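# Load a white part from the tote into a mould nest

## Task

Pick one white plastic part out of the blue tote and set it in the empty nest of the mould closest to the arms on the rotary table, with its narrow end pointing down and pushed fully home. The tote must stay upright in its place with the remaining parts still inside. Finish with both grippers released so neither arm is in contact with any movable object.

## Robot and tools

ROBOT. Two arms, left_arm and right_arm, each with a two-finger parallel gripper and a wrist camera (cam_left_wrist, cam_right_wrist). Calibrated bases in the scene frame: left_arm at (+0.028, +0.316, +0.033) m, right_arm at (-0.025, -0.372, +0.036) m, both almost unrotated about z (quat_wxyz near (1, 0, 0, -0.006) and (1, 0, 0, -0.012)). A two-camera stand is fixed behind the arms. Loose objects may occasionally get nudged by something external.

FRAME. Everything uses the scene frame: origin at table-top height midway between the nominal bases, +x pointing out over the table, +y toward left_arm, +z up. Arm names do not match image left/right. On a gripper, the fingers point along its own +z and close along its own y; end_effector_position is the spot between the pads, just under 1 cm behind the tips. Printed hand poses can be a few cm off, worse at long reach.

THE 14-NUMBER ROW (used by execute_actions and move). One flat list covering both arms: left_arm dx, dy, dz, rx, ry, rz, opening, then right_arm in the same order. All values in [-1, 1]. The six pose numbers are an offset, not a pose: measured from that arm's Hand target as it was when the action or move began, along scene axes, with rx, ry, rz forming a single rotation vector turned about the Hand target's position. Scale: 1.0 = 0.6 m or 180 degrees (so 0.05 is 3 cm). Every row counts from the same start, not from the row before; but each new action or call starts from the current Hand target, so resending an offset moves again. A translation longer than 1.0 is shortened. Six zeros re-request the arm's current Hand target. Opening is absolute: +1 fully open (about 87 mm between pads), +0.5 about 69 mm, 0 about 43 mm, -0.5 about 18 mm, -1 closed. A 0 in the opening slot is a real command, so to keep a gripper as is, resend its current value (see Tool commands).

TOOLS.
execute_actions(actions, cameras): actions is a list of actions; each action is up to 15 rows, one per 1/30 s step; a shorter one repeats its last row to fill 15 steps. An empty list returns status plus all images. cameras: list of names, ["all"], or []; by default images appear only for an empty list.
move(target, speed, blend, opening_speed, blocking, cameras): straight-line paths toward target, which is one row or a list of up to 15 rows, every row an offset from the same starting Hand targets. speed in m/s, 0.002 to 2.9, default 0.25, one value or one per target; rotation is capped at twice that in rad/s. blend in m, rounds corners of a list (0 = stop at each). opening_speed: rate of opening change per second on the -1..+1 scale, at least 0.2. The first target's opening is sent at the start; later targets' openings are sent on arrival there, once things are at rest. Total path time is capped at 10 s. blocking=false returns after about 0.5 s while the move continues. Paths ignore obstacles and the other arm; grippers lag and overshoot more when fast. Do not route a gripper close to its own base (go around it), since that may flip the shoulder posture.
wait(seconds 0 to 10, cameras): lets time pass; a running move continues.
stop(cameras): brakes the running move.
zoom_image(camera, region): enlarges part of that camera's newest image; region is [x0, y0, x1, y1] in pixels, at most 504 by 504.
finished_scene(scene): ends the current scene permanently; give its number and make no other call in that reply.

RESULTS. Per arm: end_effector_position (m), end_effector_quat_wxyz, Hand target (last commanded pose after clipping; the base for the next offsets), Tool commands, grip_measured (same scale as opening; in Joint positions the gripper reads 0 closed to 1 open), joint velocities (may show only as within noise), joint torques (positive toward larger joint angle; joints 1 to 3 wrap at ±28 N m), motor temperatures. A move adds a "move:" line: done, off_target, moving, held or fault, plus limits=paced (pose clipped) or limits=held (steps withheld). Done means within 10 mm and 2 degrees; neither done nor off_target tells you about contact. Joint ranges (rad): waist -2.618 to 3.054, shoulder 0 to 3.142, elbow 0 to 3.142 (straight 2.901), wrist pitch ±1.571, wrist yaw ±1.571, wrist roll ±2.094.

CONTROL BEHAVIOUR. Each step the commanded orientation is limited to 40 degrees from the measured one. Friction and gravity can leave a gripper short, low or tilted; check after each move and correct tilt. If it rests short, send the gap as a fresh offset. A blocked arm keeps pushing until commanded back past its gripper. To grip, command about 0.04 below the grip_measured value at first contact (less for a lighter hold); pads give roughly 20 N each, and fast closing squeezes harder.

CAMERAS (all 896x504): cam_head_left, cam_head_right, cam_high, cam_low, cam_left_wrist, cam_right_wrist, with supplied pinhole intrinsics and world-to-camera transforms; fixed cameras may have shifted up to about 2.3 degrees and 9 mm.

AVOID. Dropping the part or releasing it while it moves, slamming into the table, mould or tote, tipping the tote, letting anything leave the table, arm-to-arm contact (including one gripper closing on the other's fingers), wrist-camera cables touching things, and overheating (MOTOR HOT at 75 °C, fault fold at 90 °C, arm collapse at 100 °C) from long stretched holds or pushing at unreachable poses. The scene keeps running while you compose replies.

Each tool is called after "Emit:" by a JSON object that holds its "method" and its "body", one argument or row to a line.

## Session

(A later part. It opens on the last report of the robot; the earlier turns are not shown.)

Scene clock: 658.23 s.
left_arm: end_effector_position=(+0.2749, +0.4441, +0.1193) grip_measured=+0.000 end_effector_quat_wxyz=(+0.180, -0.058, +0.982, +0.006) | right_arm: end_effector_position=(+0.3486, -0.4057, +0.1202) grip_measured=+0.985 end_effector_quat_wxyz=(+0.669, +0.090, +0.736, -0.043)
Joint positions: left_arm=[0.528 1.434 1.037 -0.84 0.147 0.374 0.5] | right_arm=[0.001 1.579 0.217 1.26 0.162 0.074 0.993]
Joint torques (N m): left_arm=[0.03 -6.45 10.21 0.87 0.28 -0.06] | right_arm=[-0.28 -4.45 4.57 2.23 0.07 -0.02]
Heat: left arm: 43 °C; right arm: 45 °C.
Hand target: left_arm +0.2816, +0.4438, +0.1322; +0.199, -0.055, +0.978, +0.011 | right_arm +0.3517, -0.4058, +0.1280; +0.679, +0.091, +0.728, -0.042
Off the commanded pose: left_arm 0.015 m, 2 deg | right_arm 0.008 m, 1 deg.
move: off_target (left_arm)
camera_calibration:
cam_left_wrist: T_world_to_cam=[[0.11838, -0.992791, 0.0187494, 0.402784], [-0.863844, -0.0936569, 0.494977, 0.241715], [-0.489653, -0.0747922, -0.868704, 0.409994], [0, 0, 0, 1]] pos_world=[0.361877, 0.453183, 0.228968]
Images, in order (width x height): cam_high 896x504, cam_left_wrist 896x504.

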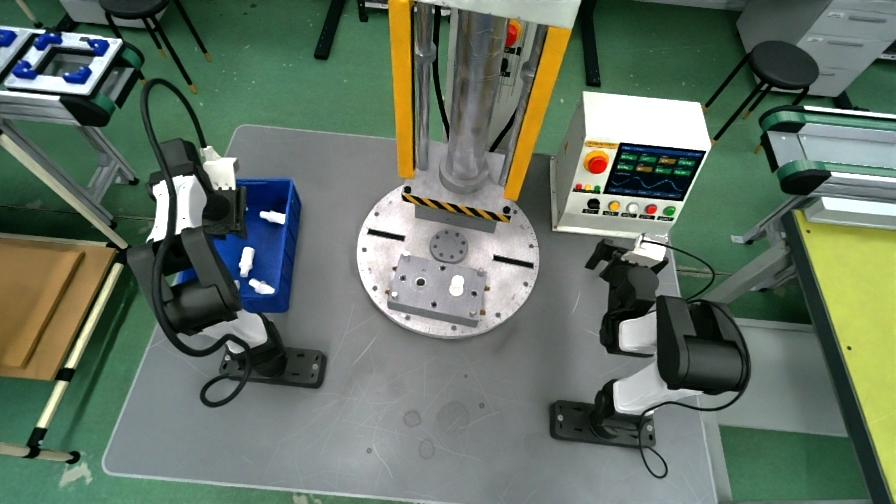

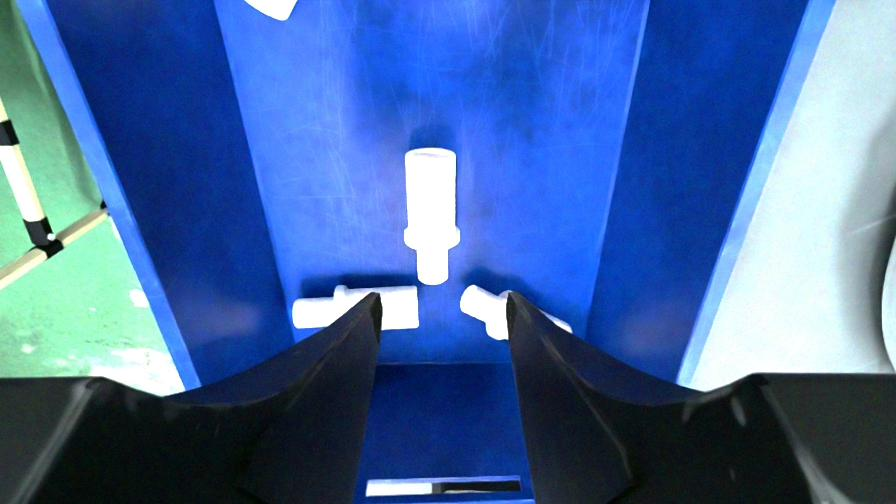

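Emit:
{"method": "move", "body": {
  "target": [
    [-0.0167, 0.005, 0.01, -0.0163, 0.1433, 0.0017, 0.1, 0, 0, 0, 0, 0, 0, 1.0]
  ],
  "speed": 0.12,
  "cameras": ["cam_left_wrist", "cam_high", "cam_low"]
}}

Emit:
{"method": "zoom_image", "body": {
  "camera": "cam_left_wrist",
  "region": [280, 180, 620, 400]
}}

Emit:
{"method": "zoom_image", "body": {
  "camera": "cam_low",
  "region": [200, 60, 500, 280]
}}

Scene clock: 715.40 s.
left_arm: end_effector_position=(+0.2672, +0.4453, +0.1372) grip_measured=+0.100 end_effector_quat_wxyz=(-0.022, -0.059, +0.998, -0.007) | right_arm: end_effector_position=(+0.3486, -0.4057, +0.1202) grip_measured=+0.985 end_effector_quat_wxyz=(+0.669, +0.090, +0.736, -0.043)
Joint positions: left_arm=[0.455 1.767 1.446 -1.296 -0.003 0.325 0.55] | right_arm=[0.001 1.579 0.217 1.26 0.162 0.074 0.993]
Joint torques (N m): left_arm=[0.01 -5.44 9.63 0.15 -0.02 -0.07] | right_arm=[-0.34 -4.45 4.62 2.26 0.08 0.01]
Heat: left arm: 47 °C; right arm: 45 °C.
Hand target: left_arm +0.2715, +0.4468, +0.1382; -0.026, -0.059, +0.998, -0.002 | right_arm +0.3517, -0.4058, +0.1280; +0.679, +0.091, +0.728, -0.042
Off the commanded pose: left_arm 0.005 m, 1 deg | right_arm 0.008 m, 1 deg.
move: done
camera_calibration:
cam_left_wrist: T_world_to_cam=[[0.12433, -0.992056, 0.0191573, 0.402484], [-0.598481, -0.0595773, 0.798919, 0.0985648], [-0.791431, -0.110795, -0.601134, 0.481789], [0, 0, 0, 1]] pos_world=[0.390251, 0.458538, 0.203164]
Images, in order (width x height): cam_high 896x504, cam_low 896x504, cam_left_wrist 896x504.

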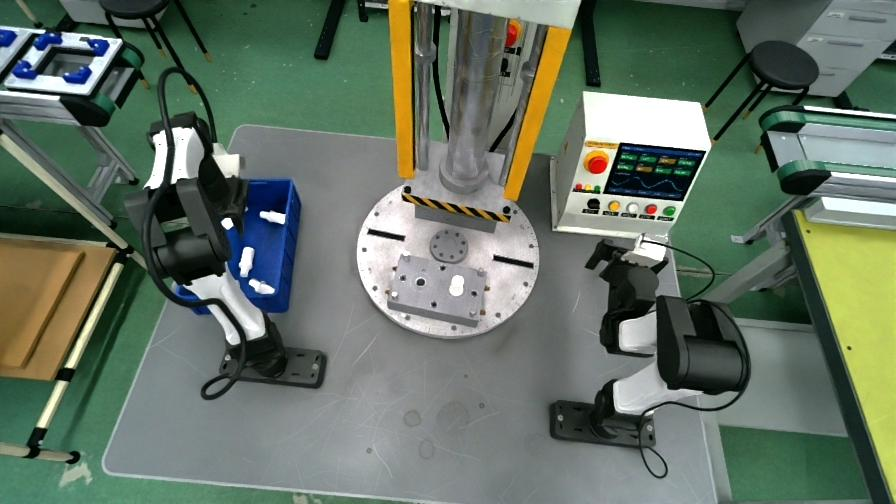

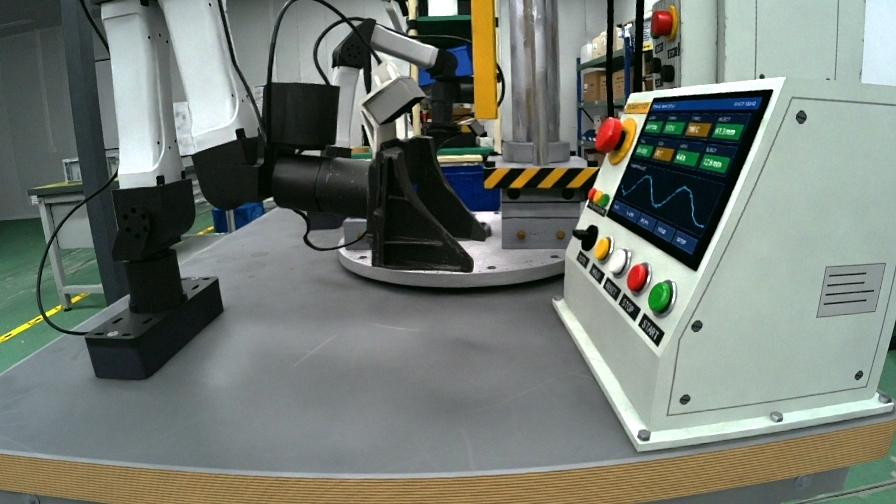

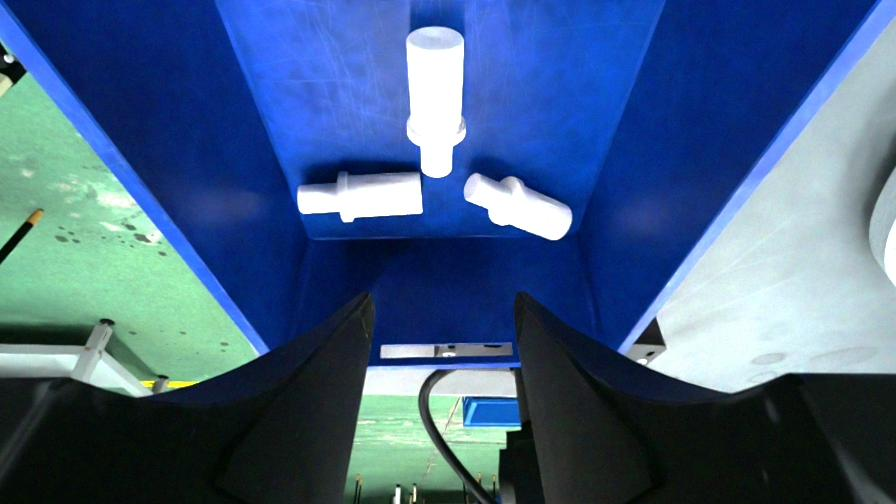

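Scaled by 1.482 from the camera's 896x504 image, which has a finer 1280x720 frame.

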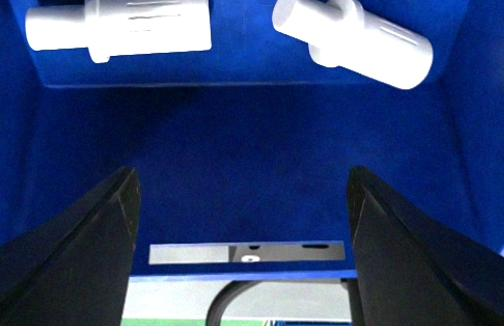

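Scaled by 1.680 from the camera's 896x504 image, which has a finer 1280x720 frame.

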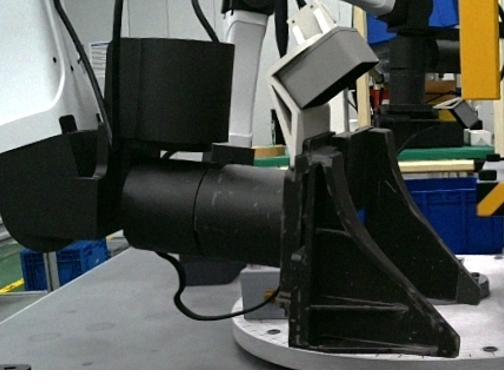

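Emit:
{"method": "move", "body": {
  "target": [
    [0.004, 0.006, -0.13, 0.0, 0.0, 0.0, 0.1, 0, 0, 0, 0, 0, 0, 1.0]
  ],
  "speed": 0.1,
  "cameras": ["cam_left_wrist", "cam_high", "cam_head_left"]
}}

Emit:
{"method": "zoom_image", "body": {
  "camera": "cam_high",
  "region": [160, 150, 320, 320]
}}

Emit:
{"method": "zoom_image", "body": {
  "camera": "cam_head_left",
  "region": [190, 170, 350, 350]
}}

Scene clock: 731.87 s.
left_arm: end_effector_position=(+0.2754, +0.4493, +0.0672) grip_measured=+0.100 end_effector_quat_wxyz=(-0.018, -0.059, +0.998, -0.005) | right_arm: end_effector_position=(+0.3486, -0.4057, +0.1202) grip_measured=+0.985 end_effector_quat_wxyz=(+0.669, +0.090, +0.736, -0.043)
Joint positions: left_arm=[0.455 1.848 1.264 -1.024 -0.004 0.325 0.55] | right_arm=[0.001 1.579 0.217 1.26 0.162 0.074 0.993]
Joint torques (N m): left_arm=[0.59 -5.96 5.91 0.4 0.01 0] | right_arm=[-0.34 -4.41 4.48 2.24 0.07 0.01]
Heat: left arm: 46 °C; right arm: 45 °C.
Hand target: left_arm +0.2741, +0.4505, +0.0602; -0.026, -0.059, +0.998, -0.002 | right_arm +0.3517, -0.4058, +0.1280; +0.679, +0.091, +0.728, -0.042
Off the commanded pose: left_arm 0.007 m, 1 deg | right_arm 0.008 m, 1 deg.
move: done
camera_calibration:
cam_left_wrist: T_world_to_cam=[[0.124565, -0.992092, 0.0153867, 0.407061], [-0.605082, -0.0636643, 0.793614, 0.163725], [-0.786358, -0.108167, -0.608227, 0.444614], [0, 0, 0, 1]] pos_world=[0.397988, 0.462358, 0.134229]
Images, in order (width x height): cam_head_left 896x504, cam_high 896x504, cam_left_wrist 896x504.

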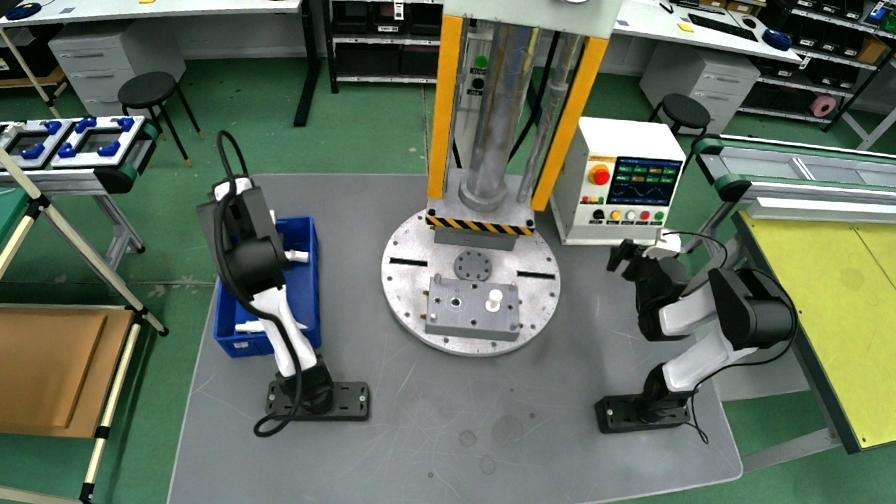

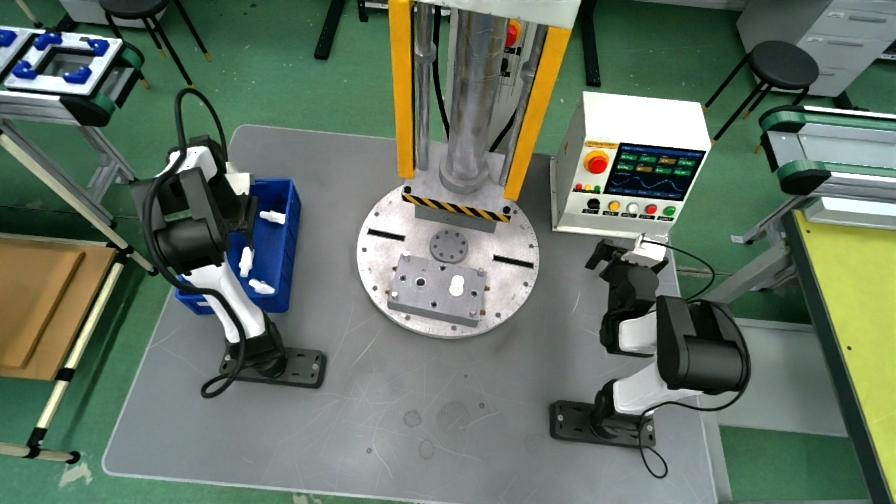

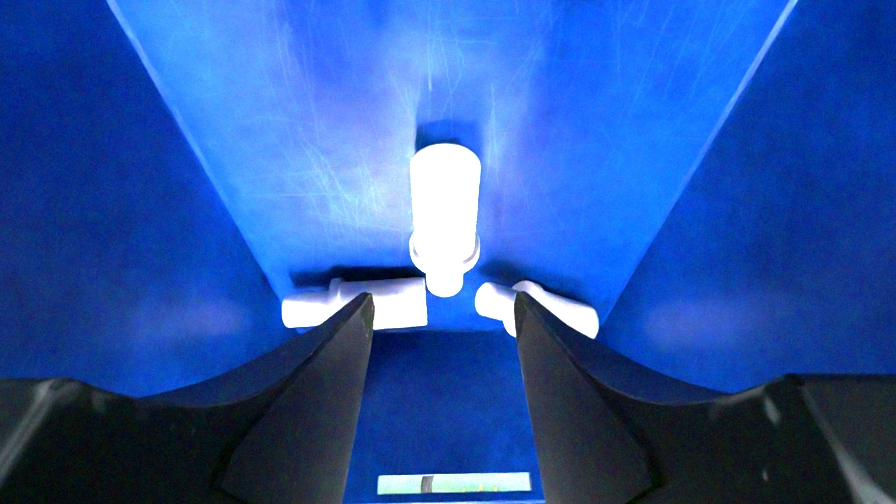

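Scaled by 2.965 from the camera's 896x504 image, which has a finer 1280x720 frame.

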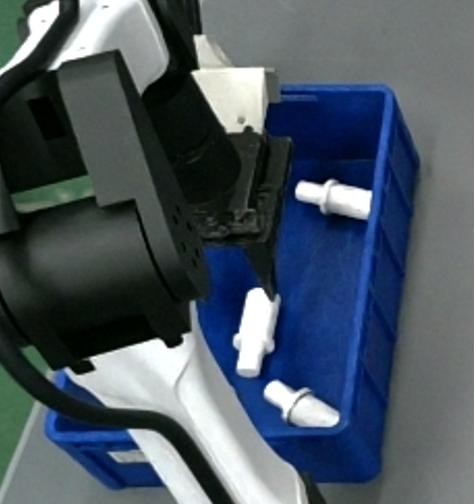

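Scaled by 2.800 from the camera's 896x504 image, which has a finer 1280x720 frame.

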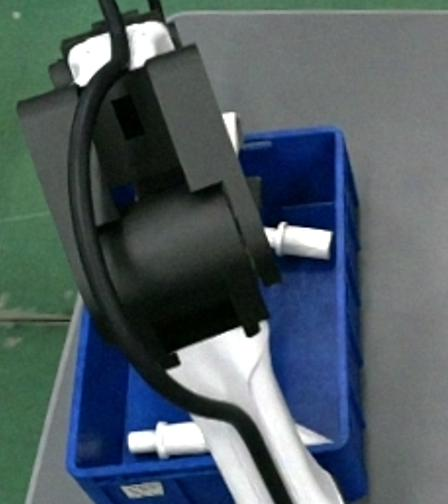

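Emit:
{"method": "zoom_image", "body": {
  "camera": "cam_high",
  "region": [210, 150, 300, 210]
}}

Emit:
{"method": "zoom_image", "body": {
  "camera": "cam_head_left",
  "region": [240, 190, 330, 270]
}}

Emit:
{"method": "execute_actions", "body": {
  "actions": [],
  "cameras": ["cam_head_right", "cam_low", "cam_right_wrist"]
}}

Emit:
{"method": "zoom_image", "body": {
  "camera": "cam_head_right",
  "region": [220, 190, 340, 280]
}}

Scaled by 5.600 from the camera's 896x504 image, which has a finer 1280x720 frame.

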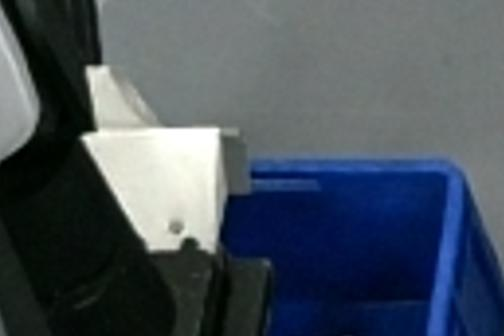

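Scaled by 5.600 from the camera's 896x504 image, which has a finer 1280x720 frame.

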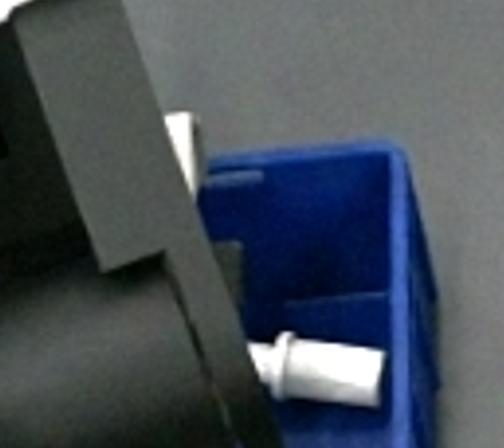

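Scene clock: 759.87 s.
left_arm: end_effector_position=(+0.2755, +0.4493, +0.0672) grip_measured=+0.100 end_effector_quat_wxyz=(-0.018, -0.059, +0.998, -0.005) | right_arm: end_effector_position=(+0.3486, -0.4057, +0.1202) grip_measured=+0.985 end_effector_quat_wxyz=(+0.669, +0.090, +0.736, -0.043)
Joint positions: left_arm=[0.455 1.848 1.264 -1.023 -0.004 0.325 0.55] | right_arm=[0.001 1.579 0.217 1.26 0.162 0.074 0.993]
Joint velocities: within noise
Joint torques (N m): left_arm=[0.59 -5.97 5.91 0.39 0 0] | right_arm=[-0.32 -4.44 4.57 2.23 0.08 -0.01]
Motor temperatures (°C): left_arm=[28 35 45 30 27 29 29] | right_arm=[29 36 38 45 27 28 31]
Heat: left arm: 45 °C; right arm: 45 °C.
Hand target: left_arm +0.2741, +0.4505, +0.0602; -0.026, -0.059, +0.998, -0.002 | right_arm +0.3517, -0.4058, +0.1280; +0.679, +0.091, +0.728, -0.042
Tool commands: left_gripper/opening=+0.1 right_gripper/opening=+1.0
Off the commanded pose: left_arm 0.007 m, 1 deg | right_arm 0.008 m, 1 deg.
camera_calibration:
cam_right_wrist: T_world_to_cam=[[-0.203582, -0.97783, -0.0490167, -0.323872], [-0.790327, 0.193682, -0.581266, 0.449323], [0.577873, -0.079596, -0.812236, 0.00913891], [0, 0, 0, 1]] pos_world=[0.283896, -0.402991, 0.252724]
Images, in order (width x height): cam_head_right 896x504, cam_low 896x504, cam_right_wrist 896x504.

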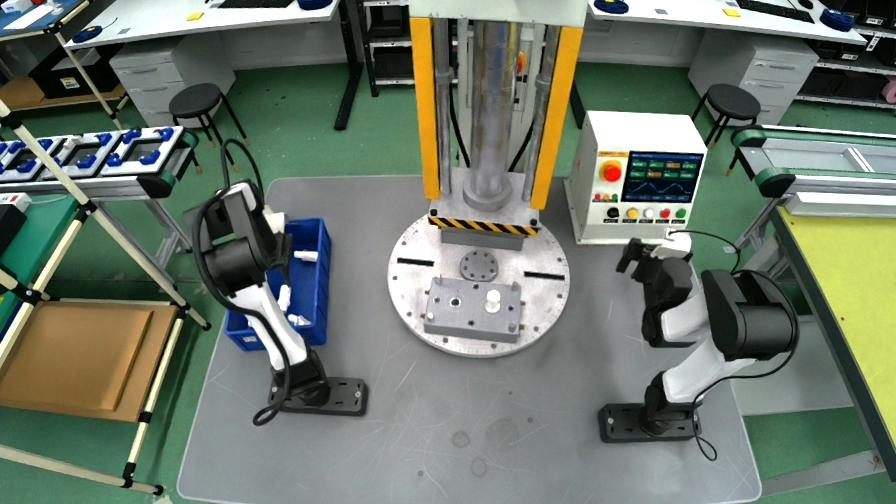

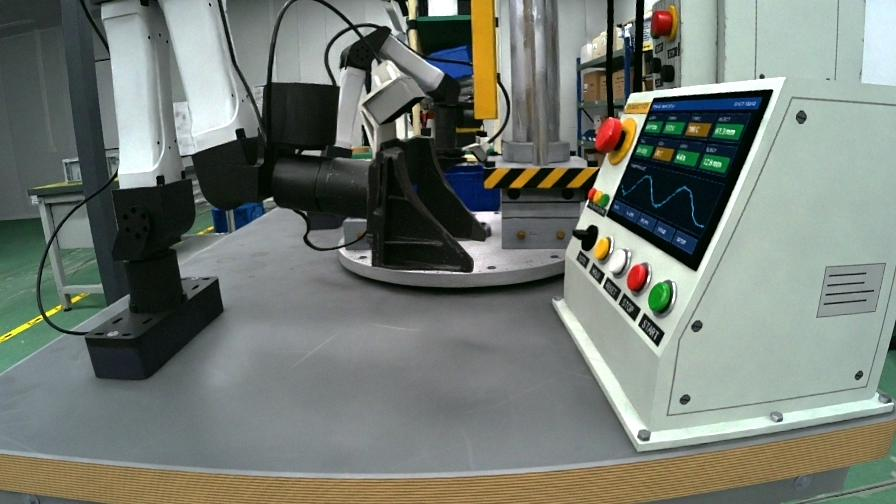

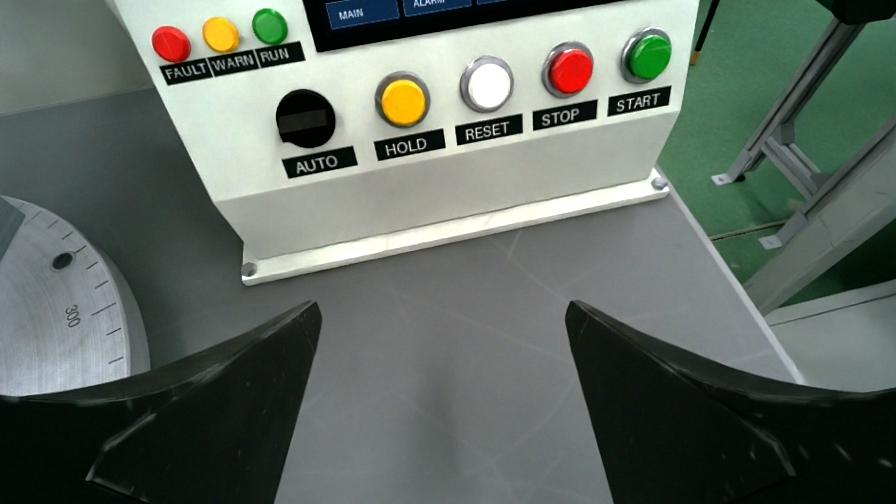

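Scaled by 4.200 from the camera's 896x504 image, which has a finer 1280x720 frame.

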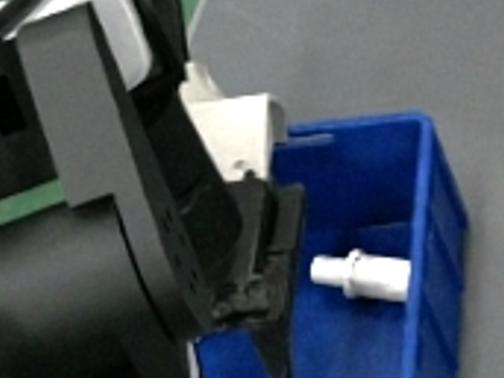

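Emit:
{"method": "move", "body": {
  "target": [
    [-0.0085, 0.0, -0.045, 0.0, 0.0, 0.0, 0.1, 0, 0, 0, 0, 0, 0, 1.0]
  ],
  "speed": 0.06,
  "cameras": ["cam_left_wrist", "cam_high", "cam_head_left"]
}}

Emit:
{"method": "zoom_image", "body": {
  "camera": "cam_high",
  "region": [200, 150, 310, 310]
}}

Emit:
{"method": "zoom_image", "body": {
  "camera": "cam_left_wrist",
  "region": [280, 180, 620, 400]
}}

Scene clock: 787.03 s.
left_arm: end_effector_position=(+0.2720, +0.4478, +0.0406) grip_measured=+0.100 end_effector_quat_wxyz=(-0.018, -0.059, +0.998, -0.004) | right_arm: end_effector_position=(+0.3486, -0.4057, +0.1202) grip_measured=+0.985 end_effector_quat_wxyz=(+0.669, +0.090, +0.736, -0.043)
Joint positions: left_arm=[0.455 1.873 1.183 -0.917 -0.005 0.325 0.55] | right_arm=[0.001 1.579 0.217 1.26 0.162 0.074 0.993]
Joint torques (N m): left_arm=[1.1 -5.87 5.59 0.41 0 0.06] | right_arm=[-0.31 -4.45 4.6 2.23 0.05 0]
Heat: left arm: 45 °C; right arm: 45 °C.
Hand target: left_arm +0.2689, +0.4505, +0.0332; -0.026, -0.059, +0.998, -0.002 | right_arm +0.3517, -0.4058, +0.1280; +0.679, +0.091, +0.728, -0.042
Off the commanded pose: left_arm 0.008 m, 1 deg | right_arm 0.008 m, 1 deg.
move: done
camera_calibration:
cam_left_wrist: T_world_to_cam=[[0.124536, -0.992111, 0.0143446, 0.406455], [-0.605589, -0.0645493, 0.793155, 0.183198], [-0.785973, -0.107463, -0.60885, 0.425162], [0, 0, 0, 1]] pos_world=[0.39449, 0.460763, 0.107725]
Images, in order (width x height): cam_head_left 896x504, cam_high 896x504, cam_left_wrist 896x504.

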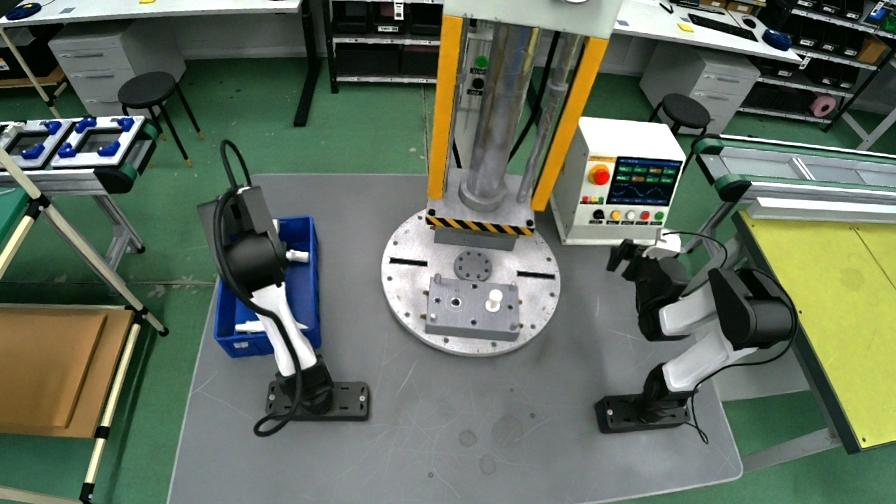

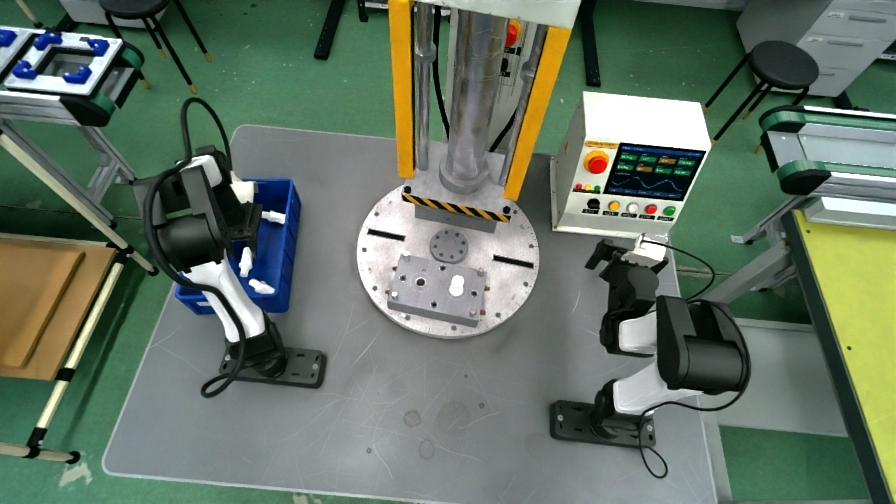

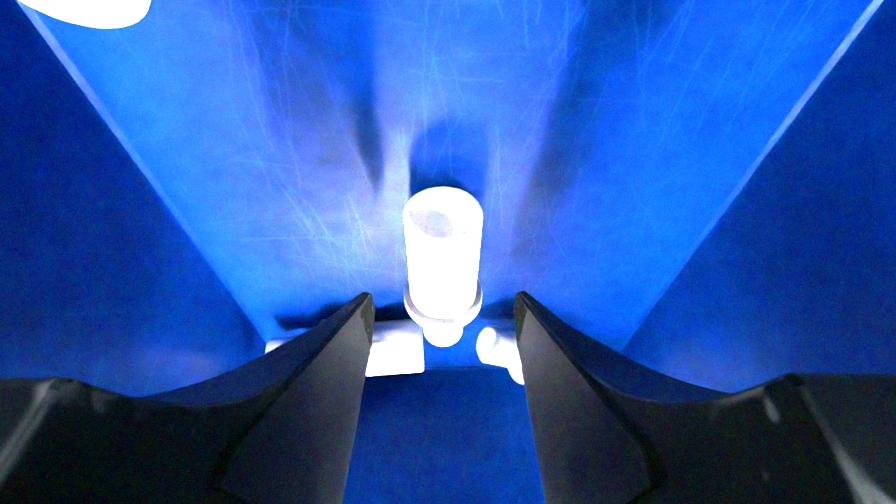

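Scaled by 3.150 from the camera's 896x504 image, which has a finer 1280x720 frame.

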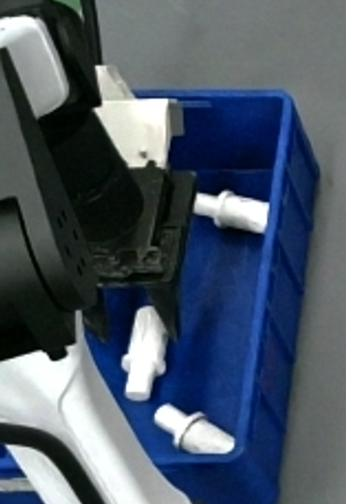

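Scaled by 1.482 from the camera's 896x504 image, which has a finer 1280x720 frame.

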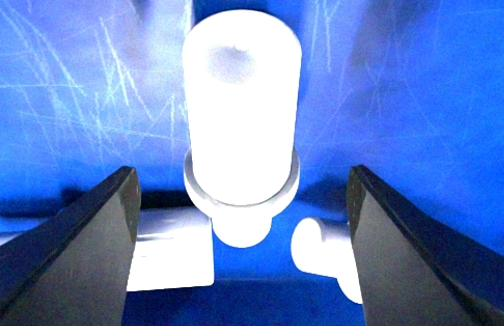

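Emit:
{"method": "move", "body": {
  "target": [
    [-0.003, 0.001, -0.036, 0.0, 0.0, 0.0, 0.1, 0, 0, 0, 0, 0, 0, 1.0]
  ],
  "speed": 0.04,
  "cameras": ["cam_left_wrist", "cam_high", "cam_head_left"]
}}

Emit:
{"method": "zoom_image", "body": {
  "camera": "cam_high",
  "region": [200, 150, 310, 310]
}}

Emit:
{"method": "zoom_image", "body": {
  "camera": "cam_left_wrist",
  "region": [280, 180, 620, 400]
}}

Scene clock: 797.23 s.
left_arm: end_effector_position=(+0.2714, +0.4475, +0.0193) grip_measured=+0.100 end_effector_quat_wxyz=(-0.017, -0.059, +0.998, -0.004) | right_arm: end_effector_position=(+0.3486, -0.4057, +0.1202) grip_measured=+0.985 end_effector_quat_wxyz=(+0.669, +0.090, +0.736, -0.043)
Joint positions: left_arm=[0.455 1.909 1.136 -0.833 -0.005 0.325 0.55] | right_arm=[0.001 1.579 0.217 1.26 0.162 0.074 0.993]
Joint torques (N m): left_arm=[1.46 -5.87 5.29 0.39 0.01 0.11] | right_arm=[-0.4 -4.42 4.56 2.26 0.08 0]
Heat: left arm: 44 °C; right arm: 45 °C.
Hand target: left_arm +0.2672, +0.4510, +0.0116; -0.026, -0.059, +0.998, -0.002 | right_arm +0.3517, -0.4058, +0.1280; +0.679, +0.091, +0.728, -0.042
Off the commanded pose: left_arm 0.009 m, 1 deg | right_arm 0.008 m, 1 deg.
move: done
camera_calibration:
cam_left_wrist: T_world_to_cam=[[0.124558, -0.992112, 0.0140751, 0.406565], [-0.606185, -0.06486, 0.792675, 0.199993], [-0.78551, -0.107266, -0.609482, 0.411455], [0, 0, 0, 1]] pos_world=[0.393794, 0.460465, 0.0865223]
Images, in order (width x height): cam_head_left 896x504, cam_high 896x504, cam_left_wrist 896x504.

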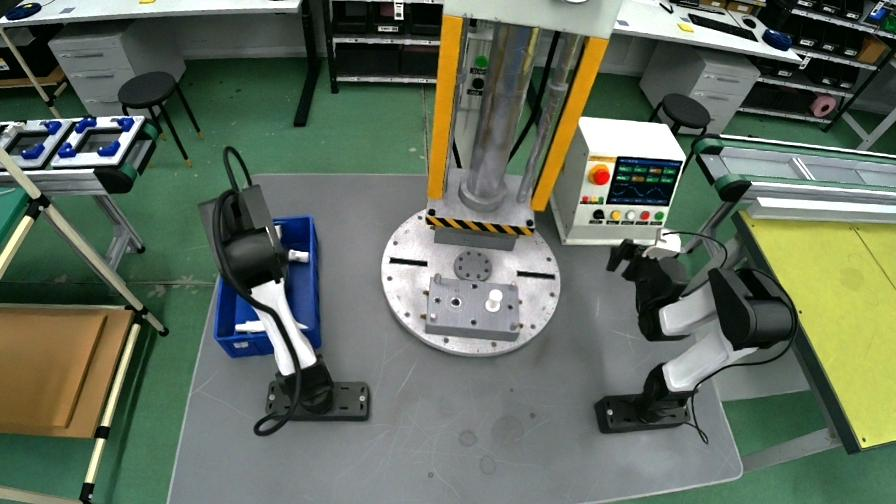

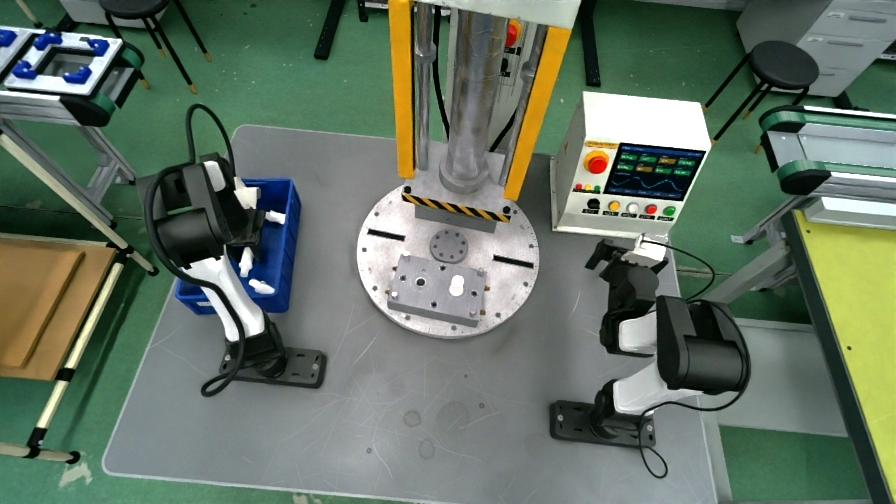

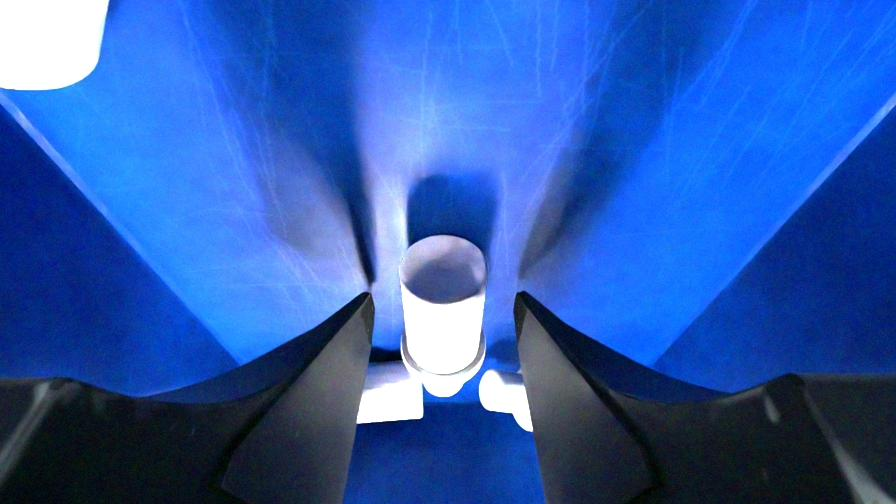

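Scaled by 3.150 from the camera's 896x504 image, which has a finer 1280x720 frame.

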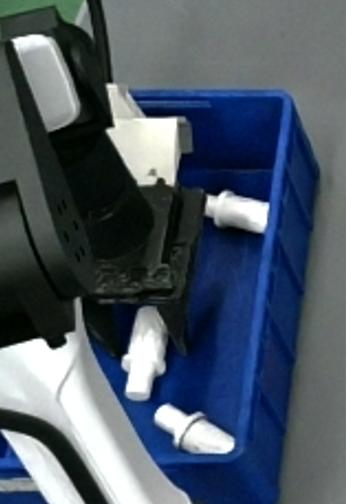

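Scaled by 1.482 from the camera's 896x504 image, which has a finer 1280x720 frame.

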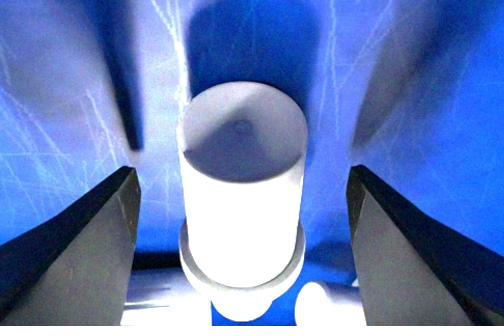

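Emit:
{"method": "move", "body": {
  "target": [
    [-0.001, 0.0, -0.005, 0.0, 0.0, 0.0, 0.1, 0, 0, 0, 0, 0, 0, 1.0]
  ],
  "speed": 0.03
}}

Scene clock: 806.67 s.
left_arm: end_effector_position=(+0.2716, +0.4476, +0.0176) grip_measured=+0.100 end_effector_quat_wxyz=(-0.015, -0.059, +0.998, -0.003) | right_arm: end_effector_position=(+0.3486, -0.4057, +0.1202) grip_measured=+0.985 end_effector_quat_wxyz=(+0.669, +0.090, +0.736, -0.043)
Joint positions: left_arm=[0.455 1.909 1.129 -0.822 -0.005 0.325 0.55] | right_arm=[0.001 1.579 0.217 1.26 0.162 0.074 0.993]
Joint torques (N m): left_arm=[1.5 -5.59 5.22 0.41 0 0.11] | right_arm=[-0.42 -4.52 4.55 2.23 0.07 0.03]
Heat: left arm: 44 °C; right arm: 46 °C.
Hand target: left_arm +0.2666, +0.4510, +0.0086; -0.026, -0.059, +0.998, -0.002 | right_arm +0.3517, -0.4058, +0.1280; +0.679, +0.091, +0.728, -0.042
Off the commanded pose: left_arm 0.011 m, 1 deg | right_arm 0.008 m, 1 deg.
move: off_target (left_arm)

Emit:
{"method": "move", "body": {
  "target": [
    [0, 0.0, 0, 0.0, 0.0, 0.0, -0.45, 0, 0, 0, 0, 0, 0, 1.0]
  ],
  "speed": 0.03,
  "opening_speed": 0.4,
  "cameras": ["cam_left_wrist", "cam_high"]
}}

Emit:
{"method": "zoom_image", "body": {
  "camera": "cam_left_wrist",
  "region": [280, 180, 620, 400]
}}

Scene clock: 814.73 s.
left_arm: end_effector_position=(+0.2718, +0.4478, +0.0175) grip_measured=-0.344 end_effector_quat_wxyz=(-0.015, -0.059, +0.998, -0.003) | right_arm: end_effector_position=(+0.3486, -0.4057, +0.1202) grip_measured=+0.985 end_effector_quat_wxyz=(+0.669, +0.090, +0.736, -0.043)
Joint positions: left_arm=[0.455 1.909 1.129 -0.821 -0.005 0.325 0.328] | right_arm=[0.001 1.579 0.217 1.26 0.162 0.074 0.993]
Joint torques (N m): left_arm=[1.5 -5.55 5.22 0.42 0.01 0.11] | right_arm=[-0.32 -4.46 4.56 2.25 0.07 0.01]
Heat: left arm: 44 °C; right arm: 46 °C.
Hand target: left_arm +0.2666, +0.4511, +0.0086; -0.026, -0.059, +0.998, -0.002 | right_arm +0.3517, -0.4058, +0.1280; +0.679, +0.091, +0.728, -0.042
Off the commanded pose: left_arm 0.011 m, 1 deg | right_arm 0.008 m, 1 deg.
move: off_target (left_arm)
camera_calibration:
cam_left_wrist: T_world_to_cam=[[0.124438, -0.992154, 0.0121124, 0.40691], [-0.609853, -0.0668481, 0.78969, 0.203576], [-0.782684, -0.105654, -0.613386, 0.409357], [0, 0, 0, 1]] pos_world=[0.393914, 0.460576, 0.0854029]
Images, in order (width x height): cam_high 896x504, cam_left_wrist 896x504.

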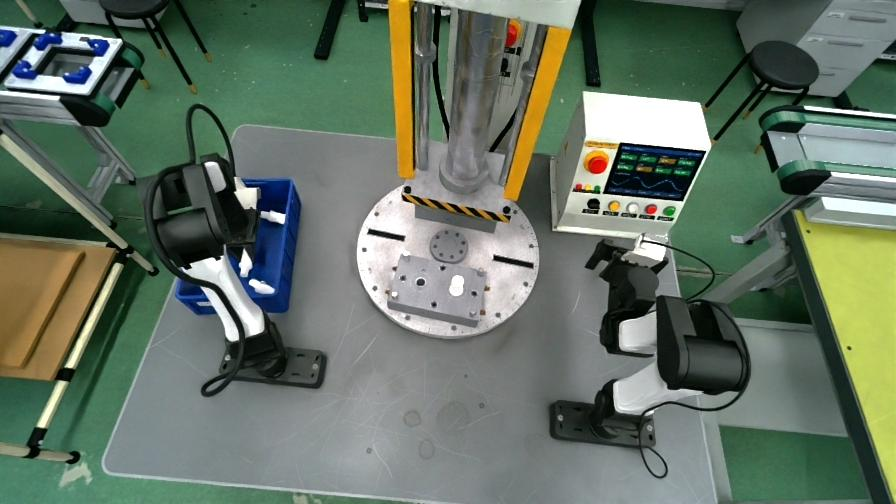

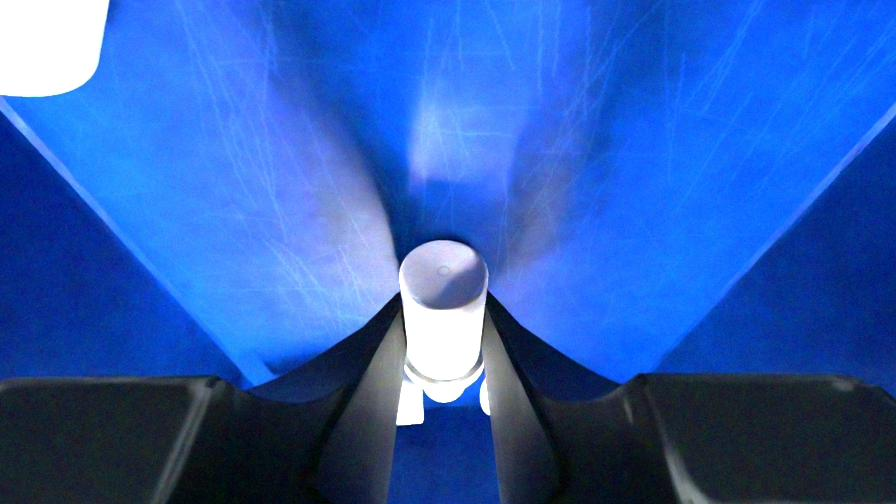

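Scaled by 1.482 from the camera's 896x504 image, which has a finer 1280x720 frame.

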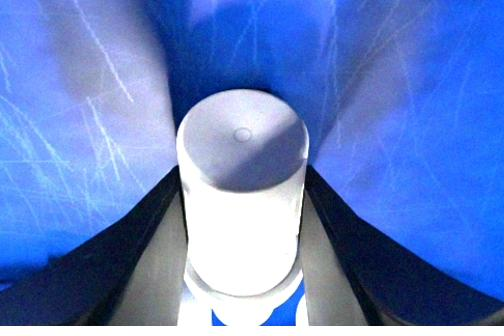

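Emit:
{"method": "zoom_image", "body": {
  "camera": "cam_high",
  "region": [370, 240, 510, 340]
}}

Emit:
{"method": "execute_actions", "body": {
  "actions": [],
  "cameras": ["cam_head_left", "cam_head_right", "cam_high"]
}}

Emit:
{"method": "zoom_image", "body": {
  "camera": "cam_head_left",
  "region": [400, 260, 540, 360]
}}

Emit:
{"method": "zoom_image", "body": {
  "camera": "cam_head_right",
  "region": [400, 260, 540, 360]
}}

Scaled by 3.600 from the camera's 896x504 image, which has a finer 1280x720 frame.

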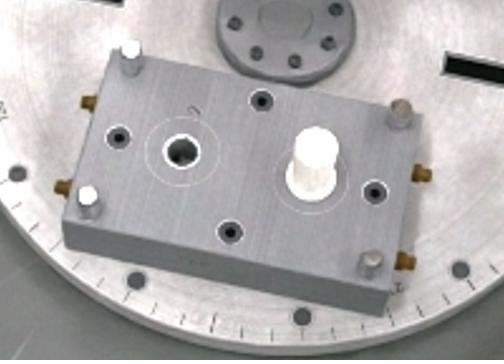

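Scene clock: 819.90 s.
left_arm: end_effector_position=(+0.2718, +0.4478, +0.0175) grip_measured=-0.344 end_effector_quat_wxyz=(-0.015, -0.059, +0.998, -0.003) | right_arm: end_effector_position=(+0.3486, -0.4057, +0.1202) grip_measured=+0.985 end_effector_quat_wxyz=(+0.669, +0.090, +0.736, -0.043)
Joint positions: left_arm=[0.455 1.909 1.129 -0.821 -0.005 0.325 0.328] | right_arm=[0.001 1.579 0.217 1.26 0.162 0.074 0.993]
Joint velocities: within noise
Joint torques (N m): left_arm=[1.51 -5.55 5.22 0.42 0.01 0.11] | right_arm=[-0.46 -4.37 4.55 2.25 0.07 0.04]
Motor temperatures (°C): left_arm=[28 35 43 29 27 29 29] | right_arm=[29 36 38 46 27 28 31]
Heat: left arm: 43 °C; right arm: 46 °C.
Hand target: left_arm +0.2666, +0.4511, +0.0086; -0.026, -0.059, +0.998, -0.002 | right_arm +0.3517, -0.4058, +0.1280; +0.679, +0.091, +0.728, -0.042
Tool commands: left_gripper/opening=-0.45 right_gripper/opening=+1.0
Off the commanded pose: left_arm 0.011 m, 1 deg | right_arm 0.008 m, 1 deg.
Images, in order (width x height): cam_head_left 896x504, cam_head_right 896x504, cam_high 896x504.

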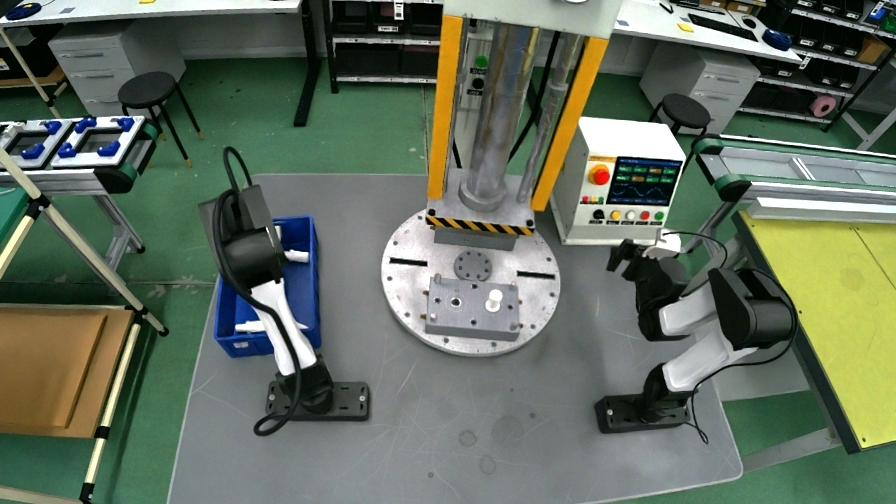

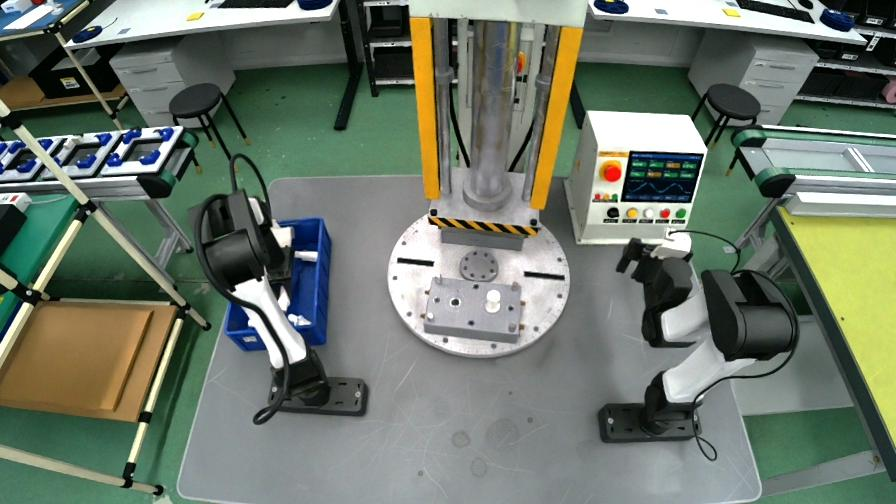

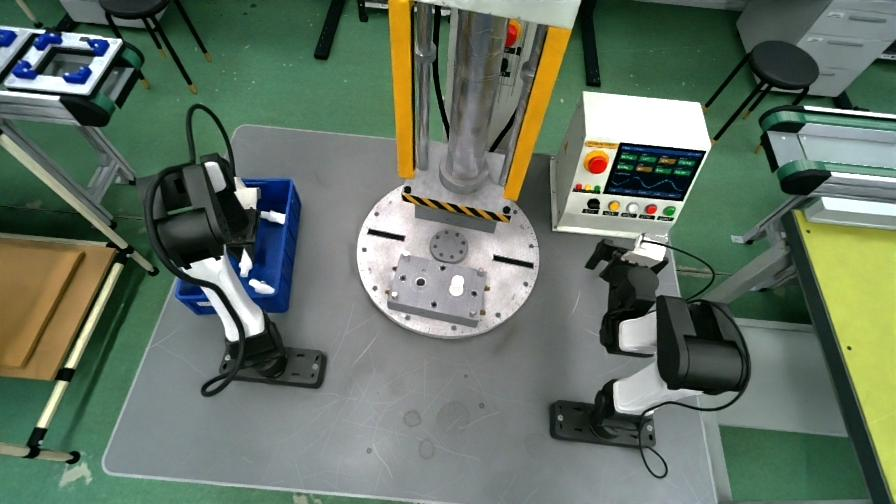

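Scaled by 3.600 from the camera's 896x504 image, which has a finer 1280x720 frame.

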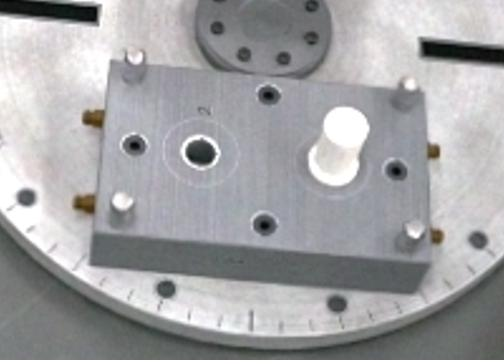

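Scaled by 3.600 from the camera's 896x504 image, which has a finer 1280x720 frame.

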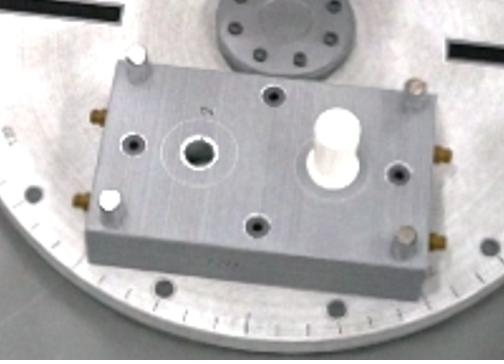

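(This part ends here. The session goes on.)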